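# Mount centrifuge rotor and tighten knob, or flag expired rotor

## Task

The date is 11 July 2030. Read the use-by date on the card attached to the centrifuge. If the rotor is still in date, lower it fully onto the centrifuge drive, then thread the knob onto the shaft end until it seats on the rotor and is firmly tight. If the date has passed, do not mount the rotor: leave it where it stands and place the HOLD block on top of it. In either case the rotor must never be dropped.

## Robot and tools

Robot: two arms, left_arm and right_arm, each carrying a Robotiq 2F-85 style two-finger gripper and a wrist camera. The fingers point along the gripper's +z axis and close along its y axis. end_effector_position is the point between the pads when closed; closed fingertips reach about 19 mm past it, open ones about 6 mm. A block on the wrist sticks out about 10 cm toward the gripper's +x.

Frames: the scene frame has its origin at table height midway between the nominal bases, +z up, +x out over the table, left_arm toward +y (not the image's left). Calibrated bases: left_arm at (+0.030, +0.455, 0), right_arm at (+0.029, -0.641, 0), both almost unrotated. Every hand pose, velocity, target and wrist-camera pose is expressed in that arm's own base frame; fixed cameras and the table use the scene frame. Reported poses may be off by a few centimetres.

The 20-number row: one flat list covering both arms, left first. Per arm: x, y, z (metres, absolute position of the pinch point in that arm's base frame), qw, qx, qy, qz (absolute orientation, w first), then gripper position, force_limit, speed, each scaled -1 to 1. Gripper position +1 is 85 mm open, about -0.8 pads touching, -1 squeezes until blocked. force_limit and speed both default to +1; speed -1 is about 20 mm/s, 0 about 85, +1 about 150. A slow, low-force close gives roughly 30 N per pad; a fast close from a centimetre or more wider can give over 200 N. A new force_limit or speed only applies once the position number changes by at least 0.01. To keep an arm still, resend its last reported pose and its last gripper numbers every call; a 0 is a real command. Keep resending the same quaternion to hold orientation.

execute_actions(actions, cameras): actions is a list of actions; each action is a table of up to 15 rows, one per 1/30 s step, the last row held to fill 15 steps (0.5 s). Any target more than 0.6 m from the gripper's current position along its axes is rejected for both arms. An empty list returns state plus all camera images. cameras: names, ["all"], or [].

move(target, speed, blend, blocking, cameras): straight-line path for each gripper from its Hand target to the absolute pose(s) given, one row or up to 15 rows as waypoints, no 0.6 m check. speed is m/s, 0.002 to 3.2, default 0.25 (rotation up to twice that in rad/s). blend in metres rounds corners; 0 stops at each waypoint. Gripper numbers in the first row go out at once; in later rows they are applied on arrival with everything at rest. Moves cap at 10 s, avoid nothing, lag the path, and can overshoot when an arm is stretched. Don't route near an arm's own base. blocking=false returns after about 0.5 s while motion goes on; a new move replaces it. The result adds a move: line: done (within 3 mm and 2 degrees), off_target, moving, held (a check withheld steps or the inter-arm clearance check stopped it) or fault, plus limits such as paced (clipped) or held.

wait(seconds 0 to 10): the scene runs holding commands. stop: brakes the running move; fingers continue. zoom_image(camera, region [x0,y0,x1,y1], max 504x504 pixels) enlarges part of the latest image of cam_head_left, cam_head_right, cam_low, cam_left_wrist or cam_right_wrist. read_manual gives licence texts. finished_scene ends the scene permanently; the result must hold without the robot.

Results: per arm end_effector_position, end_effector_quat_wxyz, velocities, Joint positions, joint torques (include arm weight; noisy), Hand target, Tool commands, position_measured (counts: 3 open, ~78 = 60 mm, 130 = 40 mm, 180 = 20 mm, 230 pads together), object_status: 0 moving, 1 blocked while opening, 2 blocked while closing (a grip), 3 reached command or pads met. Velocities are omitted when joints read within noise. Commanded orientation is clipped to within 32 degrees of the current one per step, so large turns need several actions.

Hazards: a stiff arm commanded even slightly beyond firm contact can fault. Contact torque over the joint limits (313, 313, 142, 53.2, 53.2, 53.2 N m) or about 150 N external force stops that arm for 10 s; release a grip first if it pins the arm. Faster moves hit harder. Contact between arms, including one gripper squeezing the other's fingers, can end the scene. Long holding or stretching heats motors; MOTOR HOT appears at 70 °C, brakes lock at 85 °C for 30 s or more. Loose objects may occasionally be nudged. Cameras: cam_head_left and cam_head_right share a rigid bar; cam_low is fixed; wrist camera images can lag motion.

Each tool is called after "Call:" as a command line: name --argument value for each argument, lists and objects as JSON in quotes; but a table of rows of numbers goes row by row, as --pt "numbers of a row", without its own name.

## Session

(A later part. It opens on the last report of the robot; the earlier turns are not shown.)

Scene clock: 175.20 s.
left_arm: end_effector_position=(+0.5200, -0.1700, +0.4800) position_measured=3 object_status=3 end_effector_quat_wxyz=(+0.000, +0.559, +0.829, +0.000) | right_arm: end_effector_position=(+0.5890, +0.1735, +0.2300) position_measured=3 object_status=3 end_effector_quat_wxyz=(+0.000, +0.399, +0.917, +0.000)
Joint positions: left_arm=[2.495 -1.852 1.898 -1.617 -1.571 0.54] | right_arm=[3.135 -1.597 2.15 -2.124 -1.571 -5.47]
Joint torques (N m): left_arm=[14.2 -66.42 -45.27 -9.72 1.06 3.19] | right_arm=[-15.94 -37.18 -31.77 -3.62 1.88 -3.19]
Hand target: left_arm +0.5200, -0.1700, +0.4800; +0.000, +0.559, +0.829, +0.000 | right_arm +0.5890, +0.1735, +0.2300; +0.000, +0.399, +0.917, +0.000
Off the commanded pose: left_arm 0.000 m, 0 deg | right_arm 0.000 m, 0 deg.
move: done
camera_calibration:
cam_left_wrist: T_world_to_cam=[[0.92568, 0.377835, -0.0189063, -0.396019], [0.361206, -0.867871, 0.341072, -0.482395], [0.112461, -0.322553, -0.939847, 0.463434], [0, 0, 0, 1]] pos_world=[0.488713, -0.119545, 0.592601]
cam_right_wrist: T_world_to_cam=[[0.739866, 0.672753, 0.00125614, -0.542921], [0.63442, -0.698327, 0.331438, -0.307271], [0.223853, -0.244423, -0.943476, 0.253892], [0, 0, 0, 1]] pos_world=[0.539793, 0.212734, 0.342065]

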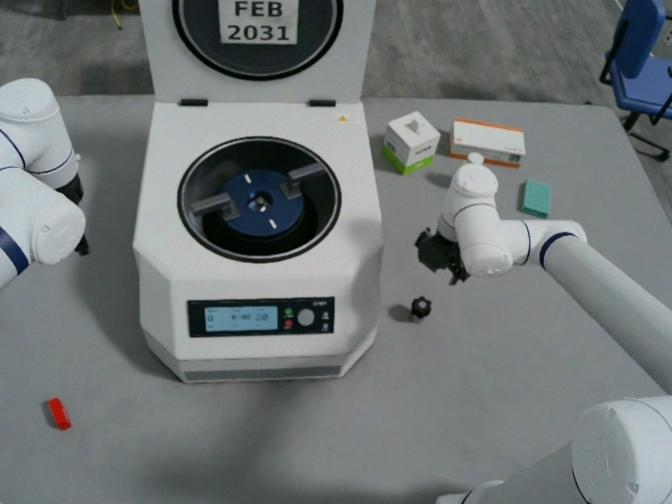

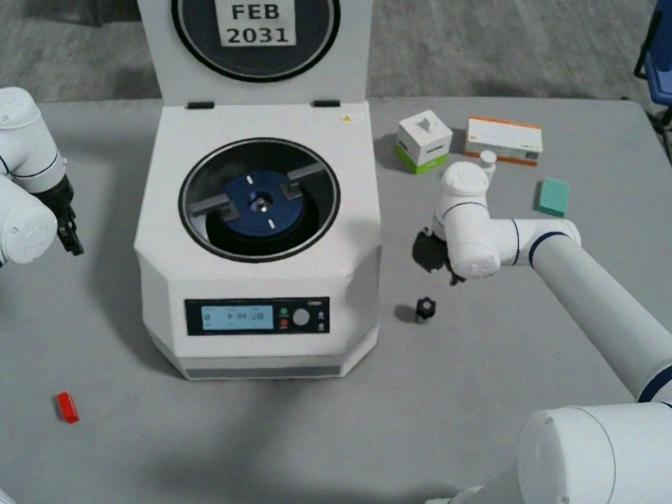

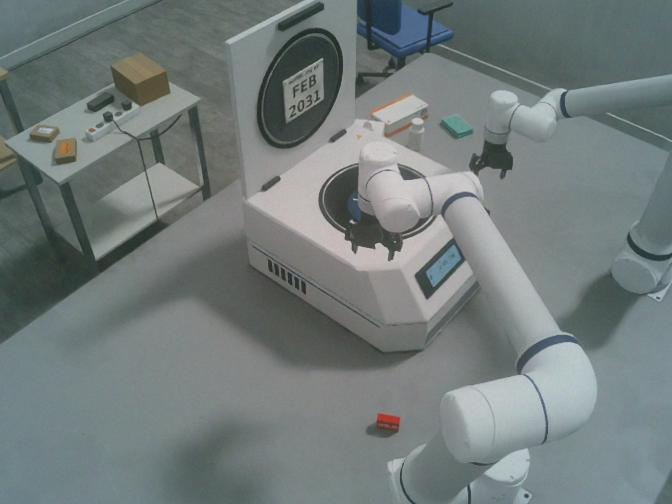

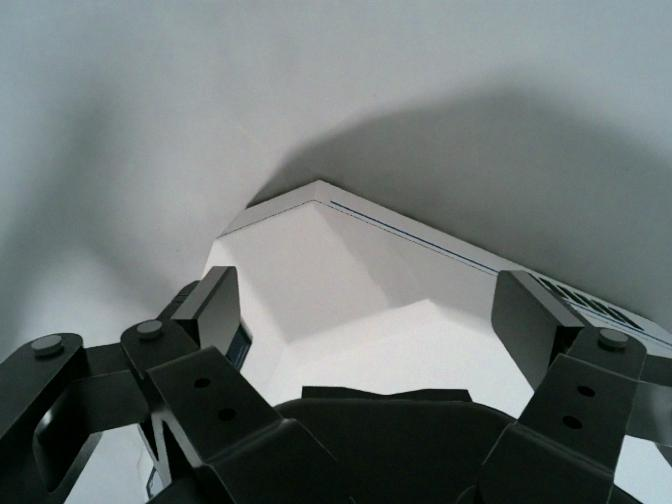

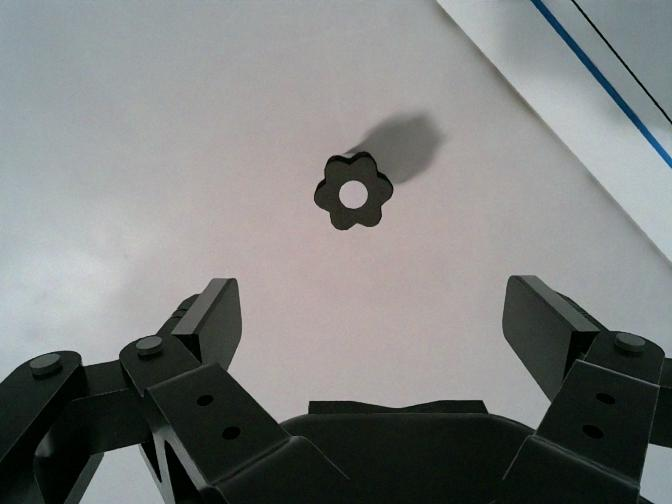

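Call:
move --target '[0.52,-0.17,0.48,0,0.5592,0.8290,0,1,0.003922,-1,0.5873,0.1759,0.125,0,0.5807,0.8141,0,1,0,-1]' --speed 0.2 --cameras '["cam_right_wrist","cam_head_left","cam_low"]'

Call:
zoom_image --camera "cam_head_left" --region '[380, 240, 480, 340]'

Call:
zoom_image --camera "cam_low" --region '[460, 140, 560, 240]'

Scene clock: 177.40 s.
left_arm: end_effector_position=(+0.5200, -0.1700, +0.4800) position_measured=3 object_status=3 end_effector_quat_wxyz=(+0.000, +0.559, +0.829, +0.000) | right_arm: end_effector_position=(+0.5873, +0.1759, +0.1251) position_measured=3 object_status=3 end_effector_quat_wxyz=(+0.000, +0.581, +0.814, +0.000)
Joint positions: left_arm=[2.495 -1.852 1.898 -1.617 -1.571 0.54] | right_arm=[3.139 -1.468 2.249 -2.352 -1.571 -5.047]
Joint torques (N m): left_arm=[14.97 -65.58 -45.16 -9.9 1.37 3.2] | right_arm=[12.05 -25.29 -26.91 -3.8 -2.31 3.24]
Hand target: left_arm +0.5200, -0.1700, +0.4800; +0.000, +0.559, +0.829, +0.000 | right_arm +0.5873, +0.1759, +0.1250; +0.000, +0.581, +0.814, +0.000
Off the commanded pose: left_arm 0.000 m, 0 deg | right_arm 0.000 m, 0 deg.
move: done
camera_calibration:
cam_right_wrist: T_world_to_cam=[[0.949472, 0.313849, 0.00119644, -0.603109], [0.295729, -0.895917, 0.331476, -0.0360671], [0.105105, -0.314373, -0.943463, 0.23794], [0, 0, 0, 1]] pos_world=[0.558293, 0.231774, 0.237164]
Images, in order (width x height): cam_head_left 672x504, cam_low 672x504, cam_right_wrist 672x504.

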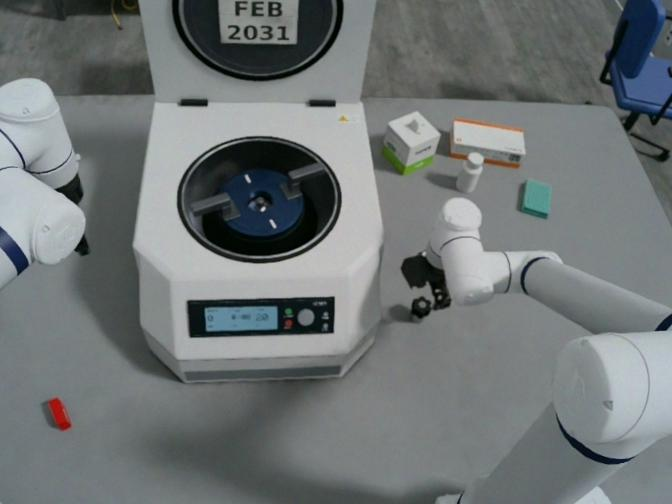

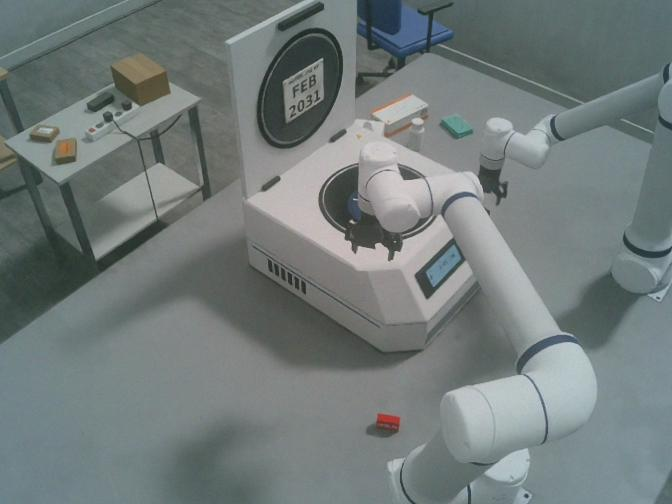

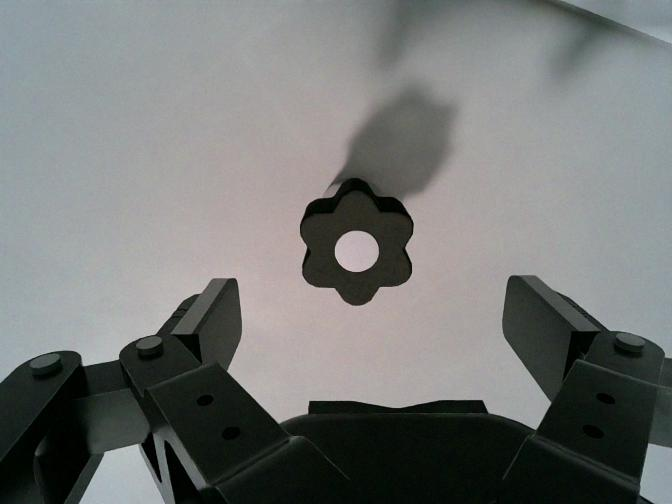

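Scaled by 5.040.

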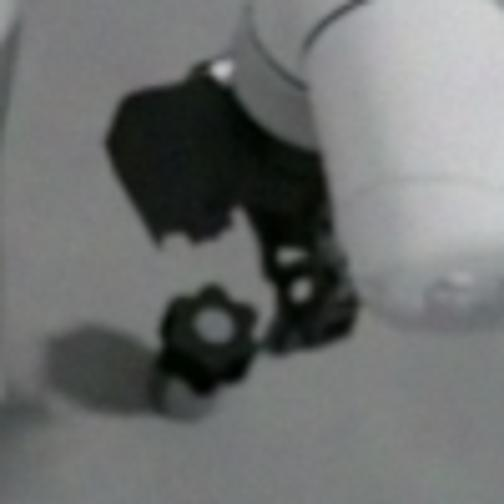

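Scaled by 5.040.

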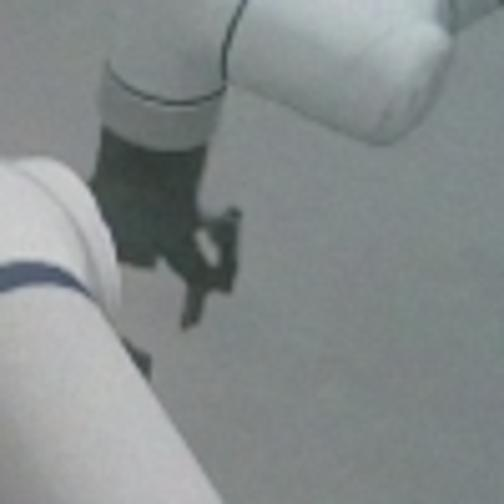

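Call:
move --pt "0.52 -0.17 0.48 0 0.5592 0.8290 0 1 0.003922 -1 0.5873 0.1711 0.10 0 0.5807 0.8141 0 1 0 -1" --pt "0.52 -0.17 0.48 0 0.5592 0.8290 0 1 0.003922 -1 0.5873 0.1711 0.045 0 0.5807 0.8141 0 1 0 -1" --speed 0.1 --blend '[0.01,0]' --cameras '["cam_right_wrist","cam_head_left"]'

Call:
zoom_image --camera "cam_head_left" --region '[380, 240, 480, 340]'

Scene clock: 179.37 s.
left_arm: end_effector_position=(+0.5200, -0.1700, +0.4800) position_measured=3 object_status=3 end_effector_quat_wxyz=(+0.000, +0.559, +0.829, +0.000) | right_arm: end_effector_position=(+0.5873, +0.1711, +0.0451) position_measured=3 object_status=3 end_effector_quat_wxyz=(+0.000, +0.581, +0.814, +0.000)
Joint positions: left_arm=[2.495 -1.852 1.898 -1.617 -1.571 0.54] | right_arm=[3.131 -1.339 2.302 -2.534 -1.571 -5.055]
Joint torques (N m): left_arm=[14.1 -66.23 -45.31 -9.73 1.42 3.3] | right_arm=[1.87 -29.76 -18.77 -4.16 0.23 -0.73]
Hand target: left_arm +0.5200, -0.1700, +0.4800; +0.000, +0.559, +0.829, +0.000 | right_arm +0.5873, +0.1711, +0.0450; +0.000, +0.581, +0.814, +0.000
Off the commanded pose: left_arm 0.000 m, 0 deg | right_arm 0.000 m, 0 deg.
move: done
camera_calibration:
cam_right_wrist: T_world_to_cam=[[0.949569, 0.313557, 0.0012702, -0.601507], [0.29542, -0.895987, 0.331564, -0.0136754], [0.105102, -0.314468, -0.943432, 0.160972], [0, 0, 0, 1]] pos_world=[0.558294, 0.226974, 0.157164]
Images, in order (width x height): cam_head_left 672x504, cam_right_wrist 672x504.

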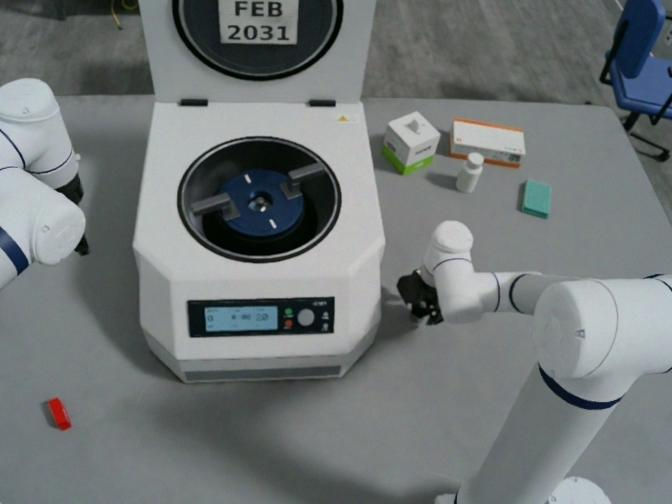

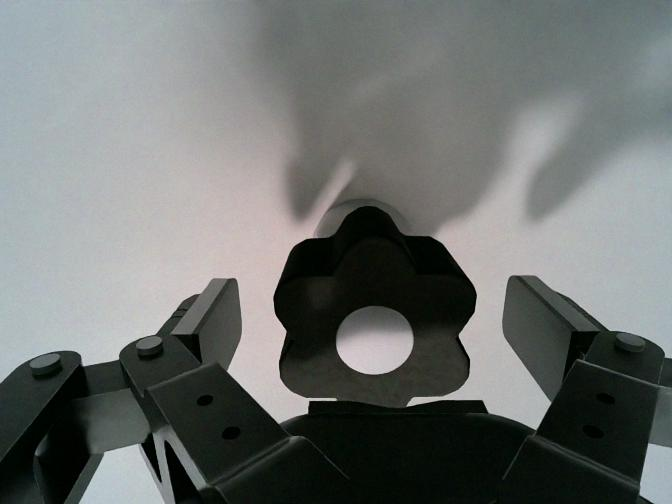

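Scaled by 5.040.

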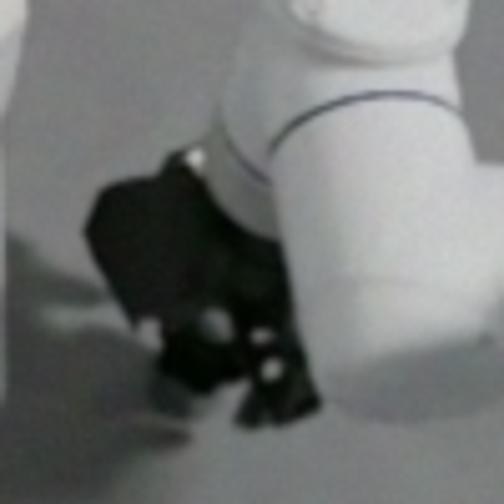

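Call:
move --pt "0.52 -0.17 0.48 0 0.5592 0.8290 0 1 0.003922 -1 0.5869 0.1744 0.052 0 0.5807 0.8141 0 1 0 -1" --pt "0.52 -0.17 0.48 0 0.5592 0.8290 0 1 0.003922 -1 0.5869 0.1744 0.052 0 0.5807 0.8141 0 -1 0 -1" --speed 0.05 --cameras '["cam_right_wrist"]'

Scene clock: 182.97 s.
left_arm: end_effector_position=(+0.5200, -0.1700, +0.4800) position_measured=3 object_status=3 end_effector_quat_wxyz=(+0.000, +0.559, +0.829, +0.000) | right_arm: end_effector_position=(+0.5869, +0.1744, +0.0521) position_measured=110 object_status=0 end_effector_quat_wxyz=(+0.000, +0.581, +0.814, +0.000)
Joint positions: left_arm=[2.495 -1.852 1.898 -1.617 -1.571 0.54] | right_arm=[3.136 -1.35 2.297 -2.518 -1.571 -5.049]
Joint torques (N m): left_arm=[14.93 -65.54 -45.1 -9.66 1.57 3.29] | right_arm=[10.56 -35.7 -27.52 -2.58 1.63 2.61]
Hand target: left_arm +0.5200, -0.1700, +0.4800; +0.000, +0.559, +0.829, +0.000 | right_arm +0.5869, +0.1744, +0.0520; +0.000, +0.581, +0.814, +0.000
Off the commanded pose: left_arm 0.000 m, 0 deg | right_arm 0.000 m, 0 deg.
move: done
camera_calibration:
cam_right_wrist: T_world_to_cam=[[0.949566, 0.313565, 0.00129983, -0.602176], [0.295428, -0.896015, 0.33148, -0.0128721], [0.105105, -0.314378, -0.943461, 0.168544], [0, 0, 0, 1]] pos_world=[0.557894, 0.230274, 0.164064]
Images, in order (width x height): cam_right_wrist 672x504.

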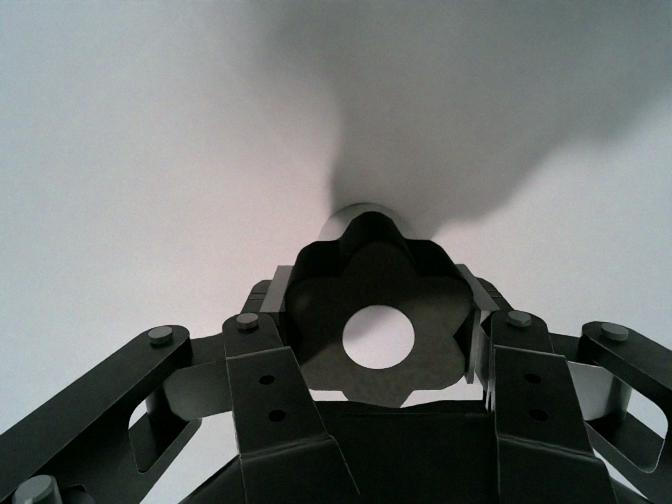

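Call:
move --pt "0.52 -0.17 0.48 0 0.5592 0.8290 0 1 0.003922 -1 0.5869 0.1744 0.46 0 0.5807 0.8141 0 -1 0 -1" --pt "0.7459 -0.3535 0.443 0.2126 0.6744 0.6744 -0.2126 1 0.003922 -1 0.7560 0.5940 0.46 0 0.9863 0.1650 0 -1 0 -1" --speed '[0.25,0.25]' --blend '[0.05,0]'

Call:
move --target '[0.7459,-0.3535,0.443,0.2126,0.6744,0.6744,-0.2126,1,0.003922,-1,0.7560,0.5940,0.355,0,0.9863,0.1650,0,-1,0,-1]' --speed 0.12 --cameras '["all"]'

Call:
zoom_image --camera "cam_head_left" --region '[210, 140, 310, 240]'

Call:
zoom_image --camera "cam_head_right" --region '[210, 140, 310, 240]'

Scene clock: 189.80 s.
left_arm: end_effector_position=(+0.7459, -0.3535, +0.4430) position_measured=3 object_status=3 end_effector_quat_wxyz=(+0.213, +0.674, +0.674, -0.213) | right_arm: end_effector_position=(+0.7560, +0.5939, +0.4600) position_measured=110 object_status=2 end_effector_quat_wxyz=(+0.000, +0.986, +0.165, +0.000)
Joint positions: left_arm=[2.654 -1.421 1.718 -2.185 -2.102 0.997] | right_arm=[3.622 -1.141 1.167 -1.596 -1.571 -2.993]
Joint torques (N m): left_arm=[15.08 -80.23 -62.37 -10.48 -2.28 3.42] | right_arm=[13.61 -54.92 -55.44 -1.79 -2.46 3.29]
Hand target: left_arm +0.7459, -0.3535, +0.4430; +0.213, +0.674, +0.674, -0.213 | right_arm +0.7560, +0.5940, +0.4600; +0.000, +0.986, +0.165, +0.000
Off the commanded pose: left_arm 0.000 m, 0 deg | right_arm 0.000 m, 0 deg.
move: done

Scene clock: 191.17 s.
left_arm: end_effector_position=(+0.7459, -0.3535, +0.4430) position_measured=3 object_status=3 end_effector_quat_wxyz=(+0.213, +0.674, +0.674, -0.213) | right_arm: end_effector_position=(+0.7560, +0.5940, +0.3551) position_measured=110 object_status=2 end_effector_quat_wxyz=(+0.000, +0.986, +0.165, +0.000)
Joint positions: left_arm=[2.654 -1.421 1.718 -2.185 -2.102 0.997] | right_arm=[3.622 -1.121 1.322 -1.772 -1.571 -2.993]
Joint torques (N m): left_arm=[14.82 -80.31 -62.14 -10.28 -2.51 3.41] | right_arm=[7.47 -56.05 -40.09 -4.33 -0.7 2.92]
Hand target: left_arm +0.7459, -0.3535, +0.4430; +0.213, +0.674, +0.674, -0.213 | right_arm +0.7560, +0.5940, +0.3550; +0.000, +0.986, +0.165, +0.000
Off the commanded pose: left_arm 0.000 m, 0 deg | right_arm 0.000 m, 0 deg.
move: done
camera_calibration:
cam_left_wrist: T_world_to_cam=[[0.999814, -0.00785282, -0.017599, -0.728768], [0.00989641, -0.574389, 0.818522, -0.556392], [-0.0165364, -0.818545, -0.574205, 0.102982], [0, 0, 0, 1]] pos_world=[0.735842, -0.241013, 0.501726]
cam_right_wrist: T_world_to_cam=[[0.31348, -0.949594, 0.00133091, 0.336474], [-0.896045, -0.295338, 0.331481, 0.756617], [-0.314379, -0.105105, -0.943461, 0.761469], [0, 0, 0, 1]] pos_world=[0.811875, 0.623006, 0.467164]

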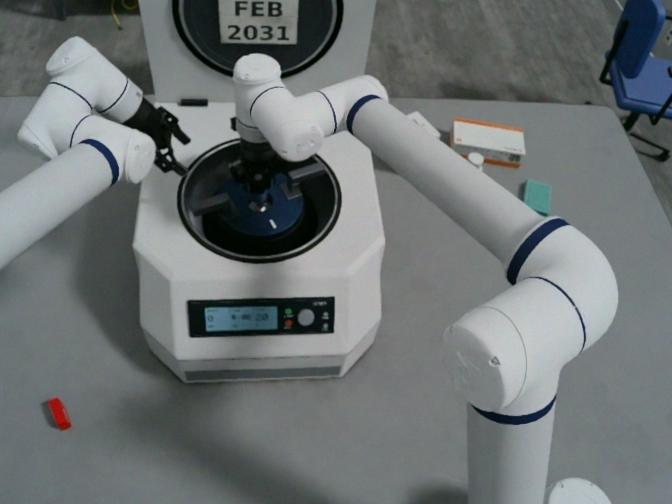

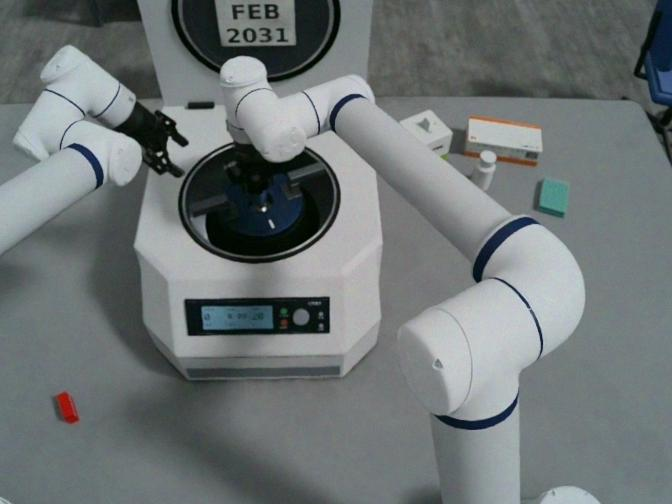

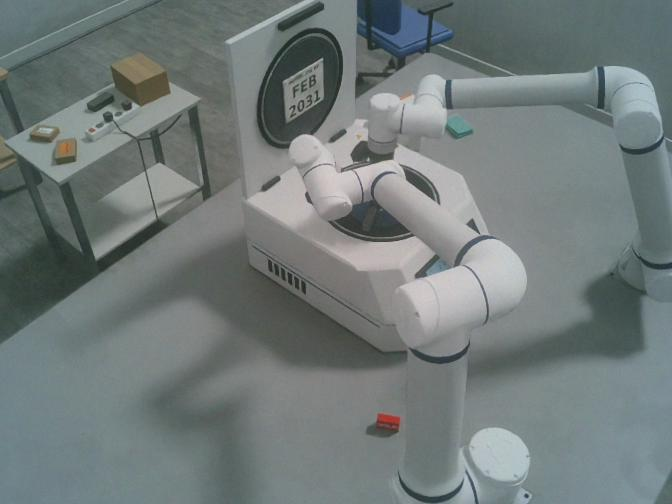

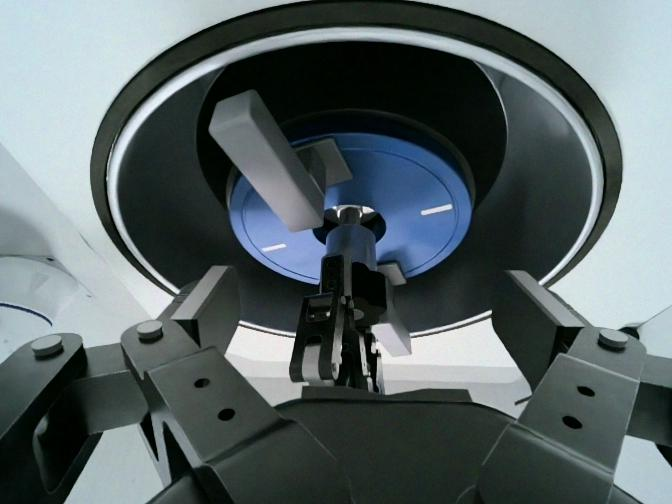

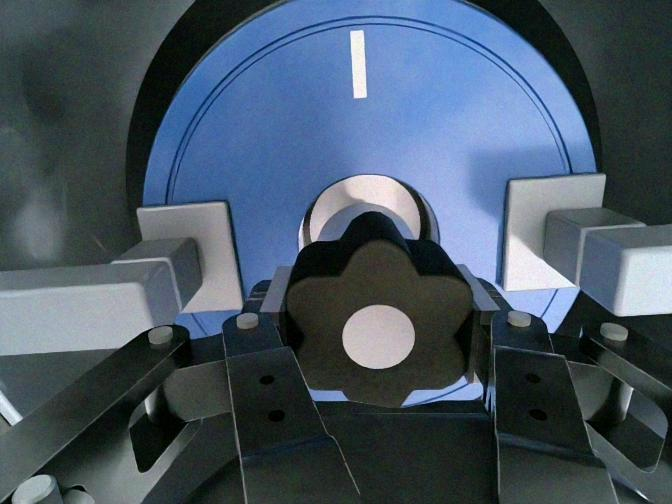

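Scaled by 5.040.

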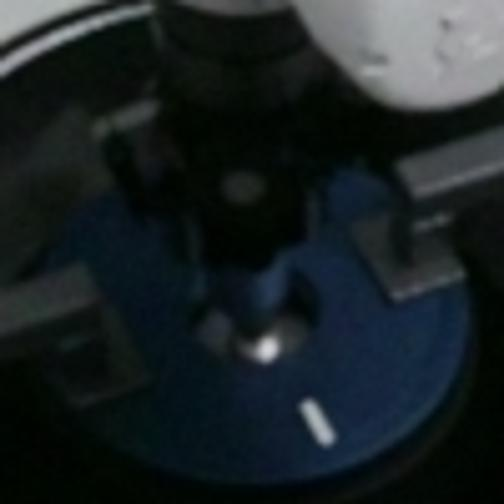

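Scaled by 5.040.

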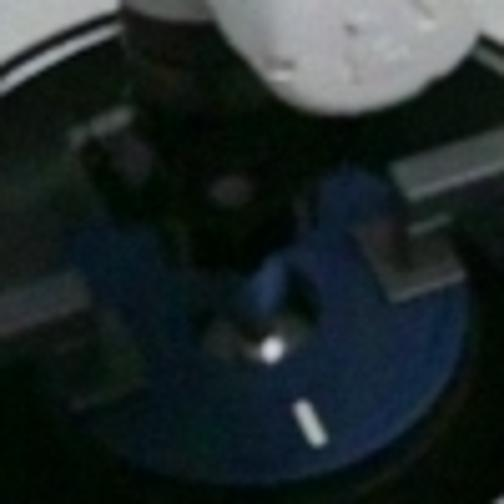

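Call:
zoom_image --camera "cam_left_wrist" --region '[290, 180, 410, 280]'

Scaled by 4.200.

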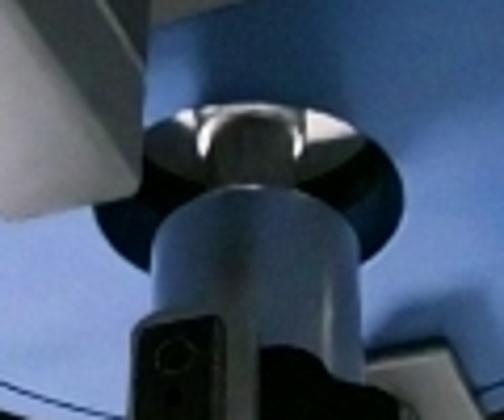

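Call:
zoom_image --camera "cam_head_left" --region '[240, 180, 280, 215]'

Call:
zoom_image --camera "cam_head_right" --region '[240, 180, 280, 215]'

Call:
zoom_image --camera "cam_right_wrist" --region '[280, 160, 460, 300]'

Scaled by 12.600.

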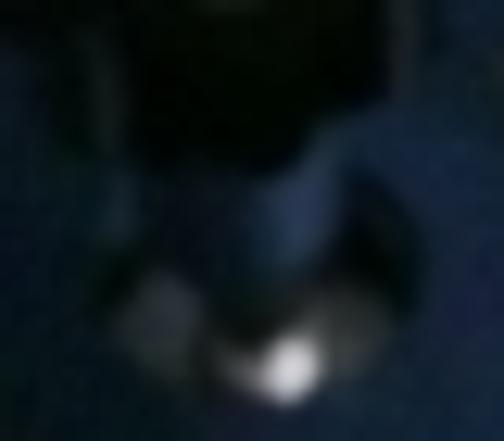

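Scaled by 12.600.

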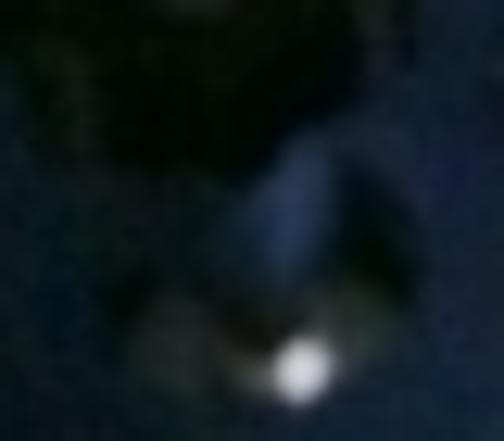

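Scaled by 2.800.

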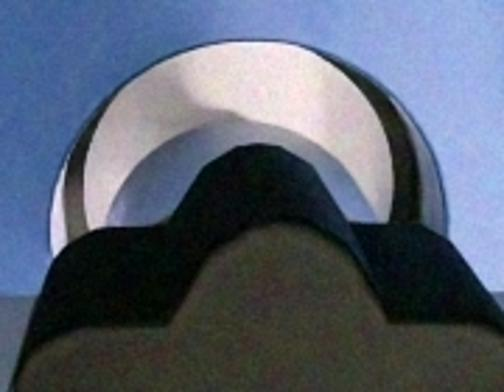

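Call:
move --target '[0.7459,-0.3535,0.443,0.2126,0.6744,0.6744,-0.2126,1,0.003922,-1,0.7554,0.5912,0.343,0,0.9863,0.1650,0,-1,0,-1]' --speed 0.05 --cameras '["cam_left_wrist","cam_right_wrist"]'

Call:
zoom_image --camera "cam_left_wrist" --region '[290, 180, 410, 280]'

Call:
zoom_image --camera "cam_right_wrist" --region '[280, 160, 460, 300]'

Scene clock: 192.73 s.
left_arm: end_effector_position=(+0.7459, -0.3535, +0.4430) position_measured=3 object_status=3 end_effector_quat_wxyz=(+0.213, +0.674, +0.674, -0.213) | right_arm: end_effector_position=(+0.7554, +0.5912, +0.3431) position_measured=110 object_status=2 end_effector_quat_wxyz=(+0.000, +0.986, +0.165, +0.000)
Joint positions: left_arm=[2.654 -1.421 1.718 -2.185 -2.102 0.997] | right_arm=[3.62 -1.12 1.343 -1.793 -1.571 -2.995]
Joint torques (N m): left_arm=[15.68 -80.92 -63.09 -10.49 -2.42 3.27] | right_arm=[-15.7 -57.55 -40.08 -5.26 1.42 -3.41]
Hand target: left_arm +0.7459, -0.3535, +0.4430; +0.213, +0.674, +0.674, -0.213 | right_arm +0.7554, +0.5912, +0.3430; +0.000, +0.986, +0.165, +0.000
Off the commanded pose: left_arm 0.000 m, 0 deg | right_arm 0.000 m, 0 deg.
move: done
camera_calibration:
cam_left_wrist: T_world_to_cam=[[0.999814, -0.00785282, -0.017599, -0.728768], [0.00989641, -0.574389, 0.818522, -0.556392], [-0.0165364, -0.818545, -0.574205, 0.102982], [0, 0, 0, 1]] pos_world=[0.735842, -0.241013, 0.501726]
cam_right_wrist: T_world_to_cam=[[0.313535, -0.949576, 0.0012101, 0.334019], [-0.896025, -0.295431, 0.331452, 0.759285], [-0.314381, -0.105006, -0.943471, 0.74961], [0, 0, 0, 1]] pos_world=[0.811275, 0.620206, 0.455164]
Images, in order (width x height): cam_left_wrist 672x504, cam_right_wrist 672x504.

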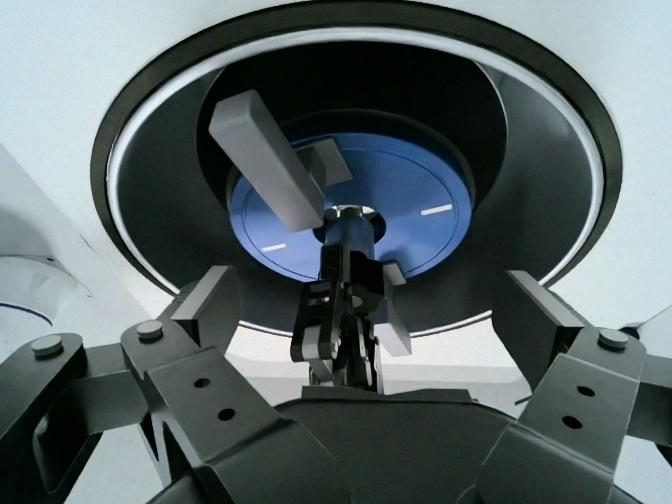

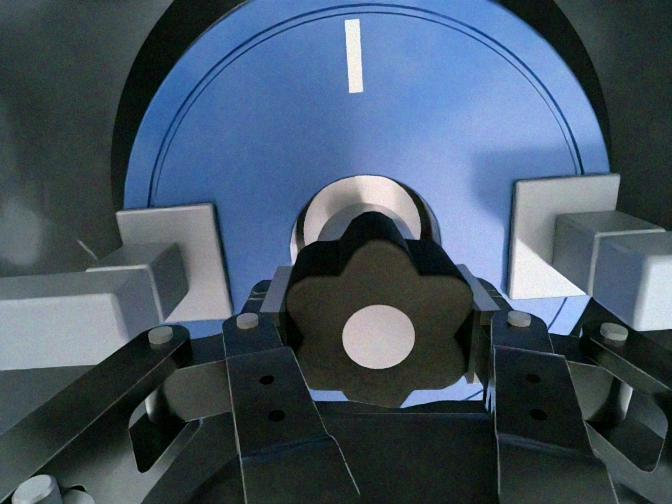

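Scaled by 4.200.

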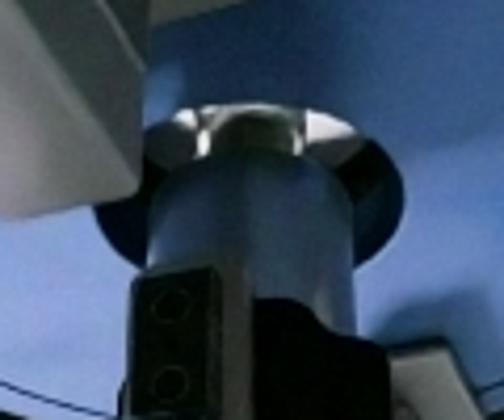

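Scaled by 2.800.

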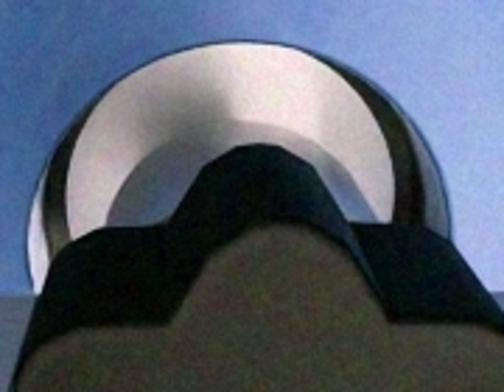

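Call:
move --pt "0.52 -0.17 0.48 0 0.5592 0.8290 0 1 0.003922 -1 0.7554 0.5912 0.343 0 0.9863 0.1650 0 -1 0 -1" --pt "0.52 -0.17 0.48 0 0.5592 0.8290 0 1 0.003922 -1 0.7554 0.5912 0.3375 0 0.8141 -0.5807 0 -1 0 -1" --speed '[0.3,0.4]'

Scene clock: 197.27 s.
left_arm: end_effector_position=(+0.5200, -0.1700, +0.4800) position_measured=3 object_status=3 end_effector_quat_wxyz=(+0.000, +0.559, +0.829, +0.000) | right_arm: end_effector_position=(+0.7554, +0.5912, +0.3375) position_measured=110 object_status=2 end_effector_quat_wxyz=(+0.000, +0.814, -0.581, +0.000)
Joint positions: left_arm=[2.495 -1.852 1.898 -1.617 -1.571 0.54] | right_arm=[3.62 -1.118 1.35 -1.802 -1.571 -1.425]
Joint torques (N m): left_arm=[-13.17 -65.95 -45.54 -1.42 1.53 -1.94] | right_arm=[11.39 -57.81 -41.95 -3.99 -2.33 3.37]
Hand target: left_arm +0.5200, -0.1700, +0.4800; +0.000, +0.559, +0.829, +0.000 | right_arm +0.7554, +0.5912, +0.3375; +0.000, +0.814, -0.581, +0.000
Off the commanded pose: left_arm 0.000 m, 0 deg | right_arm 0.000 m, 0 deg.
move: done

Call:
move --target '[0.52,-0.17,0.48,0,0.5592,0.8290,0,1,0.003922,-1,0.7554,0.5912,0.3335,0,0.8141,-0.5807,0,-1,0,-1]' --speed 0.01

Call:
move --target '[0.52,-0.17,0.48,0,0.5592,0.8290,0,1,0.003922,-1,0.7554,0.5912,0.3310,0,0.8141,-0.5807,0,-1,0,-1]' --speed 0.01

Scene clock: 198.07 s.
left_arm: end_effector_position=(+0.5200, -0.1700, +0.4800) position_measured=3 object_status=3 end_effector_quat_wxyz=(+0.000, +0.559, +0.829, +0.000) | right_arm: end_effector_position=(+0.7554, +0.5912, +0.3338) position_measured=110 object_status=2 end_effector_quat_wxyz=(+0.000, +0.814, -0.581, +0.000)
Joint positions: left_arm=[2.495 -1.852 1.898 -1.617 -1.571 0.54] | right_arm=[3.62 -1.117 1.354 -1.808 -1.571 -1.424]
Joint torques (N m): left_arm=[-14.23 -66.79 -45.7 -1.36 1.41 -1.99] | right_arm=[10.3 -52.34 -33.14 -2.46 -2.5 3.18]
Hand target: left_arm +0.5200, -0.1700, +0.4800; +0.000, +0.559, +0.829, +0.000 | right_arm +0.7554, +0.5912, +0.3335; +0.000, +0.814, -0.581, +0.000
Off the commanded pose: left_arm 0.000 m, 0 deg | right_arm 0.000 m, 0 deg.
move: done

Scene clock: 198.77 s.
left_arm: end_effector_position=(+0.5200, -0.1700, +0.4800) position_measured=3 object_status=3 end_effector_quat_wxyz=(+0.000, +0.559, +0.829, +0.000) | right_arm: end_effector_position=(+0.7555, +0.5913, +0.3313) position_measured=110 object_status=2 end_effector_quat_wxyz=(+0.000, +0.814, -0.581, +0.000)
Joint positions: left_arm=[2.495 -1.852 1.898 -1.617 -1.571 0.54] | right_arm=[3.62 -1.116 1.357 -1.813 -1.571 -1.424]
Joint torques (N m): left_arm=[-15.38 -66.72 -45.39 -1.47 1.51 -2.03] | right_arm=[0.69 -23.78 -0.52 2.74 -2.51 2.94]
Hand target: left_arm +0.5200, -0.1700, +0.4800; +0.000, +0.559, +0.829, +0.000 | right_arm +0.7554, +0.5912, +0.3310; +0.000, +0.814, -0.581, +0.000
Off the commanded pose: left_arm 0.000 m, 0 deg | right_arm 0.000 m, 0 deg.
move: done

Call:
move --target '[0.52,-0.17,0.48,0,0.5592,0.8290,0,1,0.003922,-1,0.7554,0.5912,0.3310,0,0.1650,-0.9863,0,-1,0,-1]' --speed 0.5

Call:
move --target '[0.52,-0.17,0.48,0,0.5592,0.8290,0,1,0.003922,-1,0.7554,0.5912,0.3308,0,-0.5807,-0.8141,0,-1,0,-1]' --speed 0.5

Scene clock: 201.23 s.
left_arm: end_effector_position=(+0.5200, -0.1700, +0.4800) position_measured=3 object_status=3 end_effector_quat_wxyz=(+0.000, +0.559, +0.829, +0.000) | right_arm: end_effector_position=(+0.7554, +0.5912, +0.3310) position_measured=110 object_status=2 end_effector_quat_wxyz=(+0.000, -0.165, +0.986, +0.000)
Joint positions: left_arm=[2.495 -1.852 1.898 -1.617 -1.571 0.54] | right_arm=[3.62 -1.116 1.358 -1.813 -1.571 0.146]
Joint torques (N m): left_arm=[-15.5 -65.07 -46.63 -1.35 1.66 -1.7] | right_arm=[47.79 -42.2 -24.69 8.72 3.02 2.54]
Hand target: left_arm +0.5200, -0.1700, +0.4800; +0.000, +0.559, +0.829, +0.000 | right_arm +0.7554, +0.5912, +0.3310; +0.000, -0.165, +0.986, +0.000
Off the commanded pose: left_arm 0.000 m, 0 deg | right_arm 0.000 m, 0 deg.
move: done

Scene clock: 203.57 s.
left_arm: end_effector_position=(+0.5200, -0.1700, +0.4800) position_measured=3 object_status=3 end_effector_quat_wxyz=(+0.000, +0.559, +0.829, +0.000) | right_arm: end_effector_position=(+0.7554, +0.5912, +0.3308) position_measured=110 object_status=2 end_effector_quat_wxyz=(+0.000, +0.581, +0.814, +0.000)
Joint positions: left_arm=[2.495 -1.852 1.898 -1.617 -1.571 0.54] | right_arm=[3.62 -1.116 1.358 -1.813 -1.571 1.717]
Joint torques (N m): left_arm=[-14.83 -67.25 -46.79 -1.5 1.45 -1.99] | right_arm=[53.53 -44.54 -25.16 7.47 4.08 3.11]
Hand target: left_arm +0.5200, -0.1700, +0.4800; +0.000, +0.559, +0.829, +0.000 | right_arm +0.7554, +0.5912, +0.3308; +0.000, +0.581, +0.814, +0.000
Off the commanded pose: left_arm 0.000 m, 0 deg | right_arm 0.000 m, 0 deg.
move: done

Call:
move --target '[0.52,-0.17,0.48,0,0.5592,0.8290,0,1,0.003922,-1,0.7554,0.5904,0.3305,0,-0.9863,-0.1650,0,-1,0,-1]' --speed 0.5 --cameras '["all"]'

Call:
zoom_image --camera "cam_head_left" --region '[210, 140, 310, 240]'

Scene clock: 206.07 s.
left_arm: end_effector_position=(+0.5200, -0.1700, +0.4800) position_measured=3 object_status=3 end_effector_quat_wxyz=(+0.000, +0.559, +0.829, +0.000) | right_arm: end_effector_position=(+0.7554, +0.5904, +0.3305) position_measured=110 object_status=2 end_effector_quat_wxyz=(+0.000, +0.986, +0.165, +0.000)
Joint positions: left_arm=[2.495 -1.852 1.898 -1.617 -1.571 0.54] | right_arm=[3.619 -1.116 1.359 -1.814 -1.571 3.287]
Joint torques (N m): left_arm=[-15.49 -65.9 -46.94 -1.43 1.56 -1.82] | right_arm=[23.74 -52.56 -44.28 2.97 -1.39 2.98]
Hand target: left_arm +0.5200, -0.1700, +0.4800; +0.000, +0.559, +0.829, +0.000 | right_arm +0.7554, +0.5904, +0.3305; +0.000, +0.986, +0.165, +0.000
Off the commanded pose: left_arm 0.000 m, 0 deg | right_arm 0.000 m, 0 deg.
move: done
camera_calibration:
cam_left_wrist: T_world_to_cam=[[0.92568, 0.377835, -0.0189063, -0.396019], [0.361206, -0.867871, 0.341072, -0.482395], [0.112461, -0.322553, -0.939847, 0.463434], [0, 0, 0, 1]] pos_world=[0.488713, -0.119545, 0.592601]
cam_right_wrist: T_world_to_cam=[[0.313651, -0.949538, 0.00126876, 0.333131], [-0.895986, -0.295518, 0.331479, 0.763236], [-0.314377, -0.105105, -0.943462, 0.737691], [0, 0, 0, 1]] pos_world=[0.811274, 0.619406, 0.442564]

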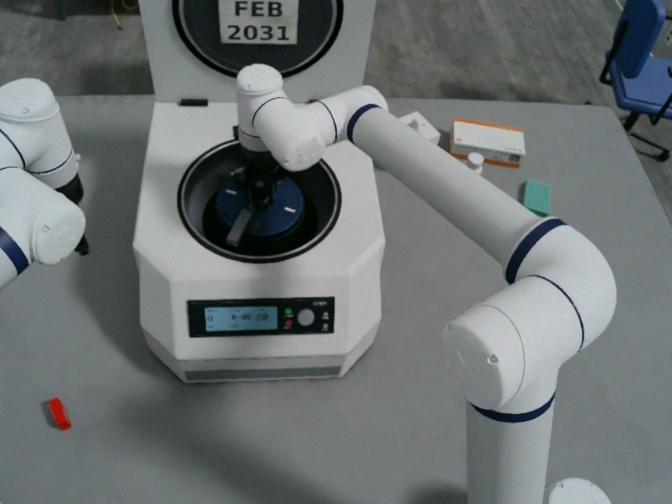

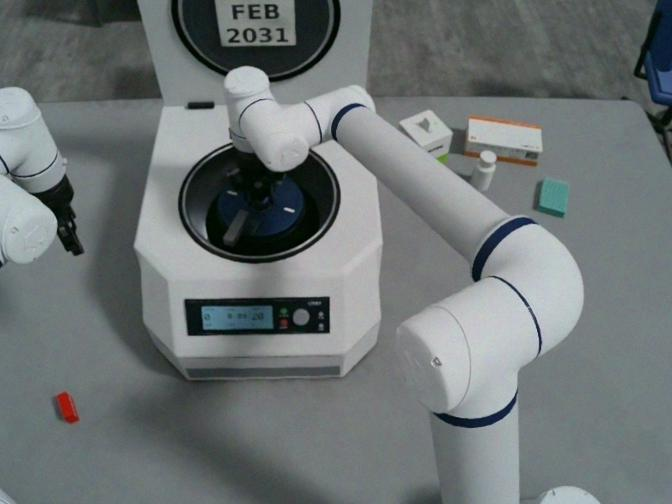

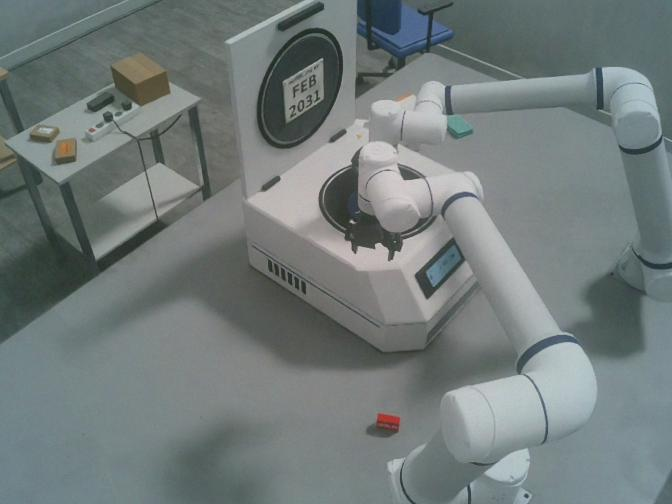

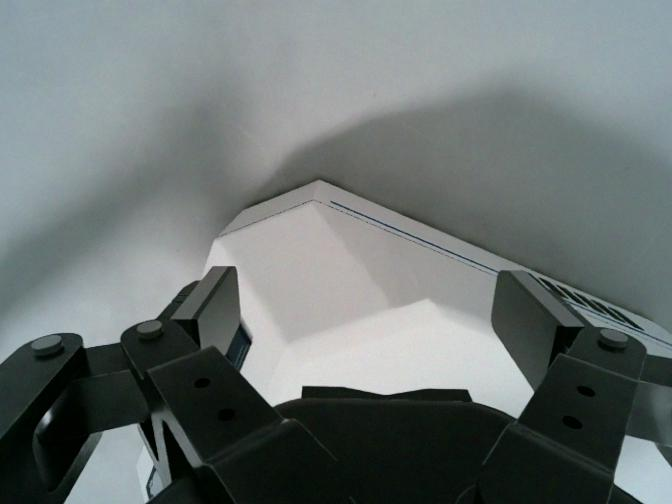

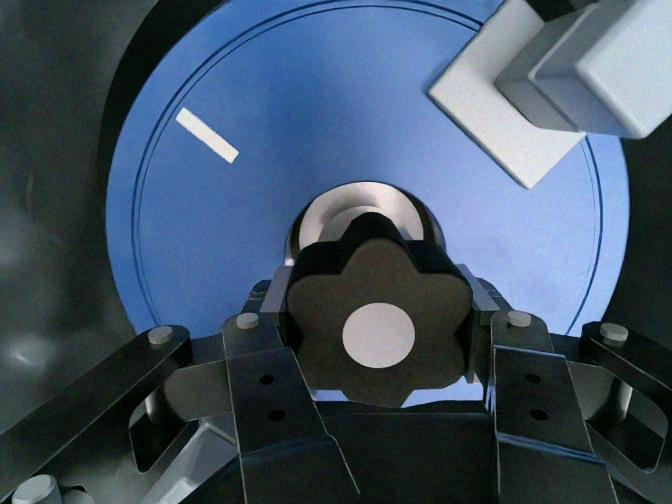

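Scaled by 5.040.

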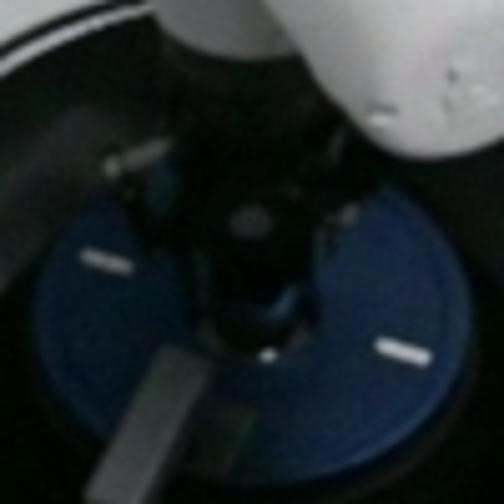

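Call:
move --target '[0.52,-0.17,0.48,0,0.5592,0.8290,0,1,0.003922,-1,0.7554,0.5906,0.3302,0,0.9744,-0.2250,0,-1,0,-1]' --speed 0.5 --cameras '["cam_head_left","cam_right_wrist"]'

Call:
zoom_image --camera "cam_head_left" --region '[210, 140, 310, 240]'

Scene clock: 208.17 s.
left_arm: end_effector_position=(+0.5200, -0.1700, +0.4800) position_measured=3 object_status=3 end_effector_quat_wxyz=(+0.000, +0.559, +0.829, +0.000) | right_arm: end_effector_position=(+0.7554, +0.5906, +0.3302) position_measured=110 object_status=2 end_effector_quat_wxyz=(+0.000, +0.974, -0.225, +0.000)
Joint positions: left_arm=[2.495 -1.852 1.898 -1.617 -1.571 0.54] | right_arm=[3.619 -1.116 1.359 -1.814 -1.571 4.073]
Joint torques (N m): left_arm=[-15.41 -66.52 -47.97 -1.38 1.41 -1.59] | right_arm=[8.71 -44.46 -27.04 7.66 -4.22 2.71]
Hand target: left_arm +0.5200, -0.1700, +0.4800; +0.000, +0.559, +0.829, +0.000 | right_arm +0.7554, +0.5906, +0.3302; +0.000, +0.974, -0.225, +0.000
Off the commanded pose: left_arm 0.000 m, 0 deg | right_arm 0.000 m, 0 deg.
move: done
camera_calibration:
cam_right_wrist: T_world_to_cam=[[-0.44957, -0.893244, 0.00124693, 0.876626], [-0.842542, 0.424514, 0.331526, 0.297728], [-0.296663, 0.147994, -0.943445, 0.574556], [0, 0, 0, 1]] pos_world=[0.815403, 0.571621, 0.442264]
Images, in order (width x height): cam_head_left 672x504, cam_right_wrist 672x504.

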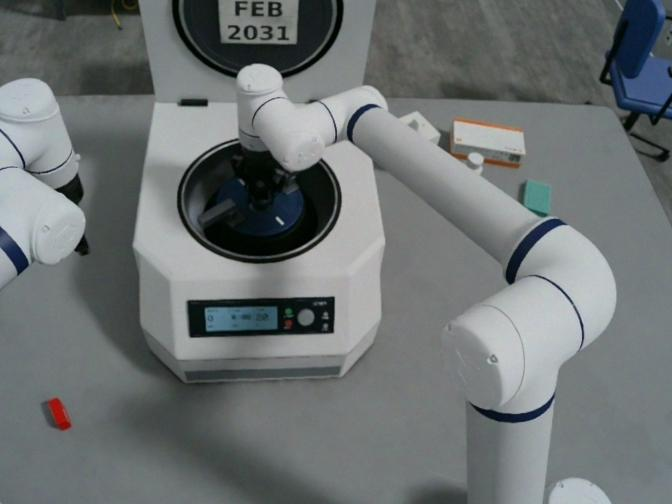

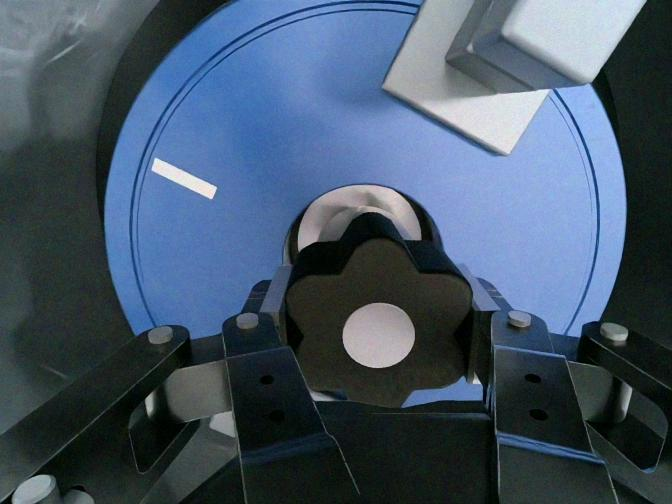

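Scaled by 5.040.

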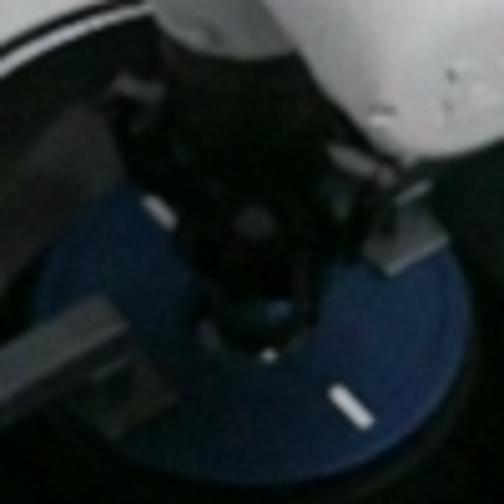

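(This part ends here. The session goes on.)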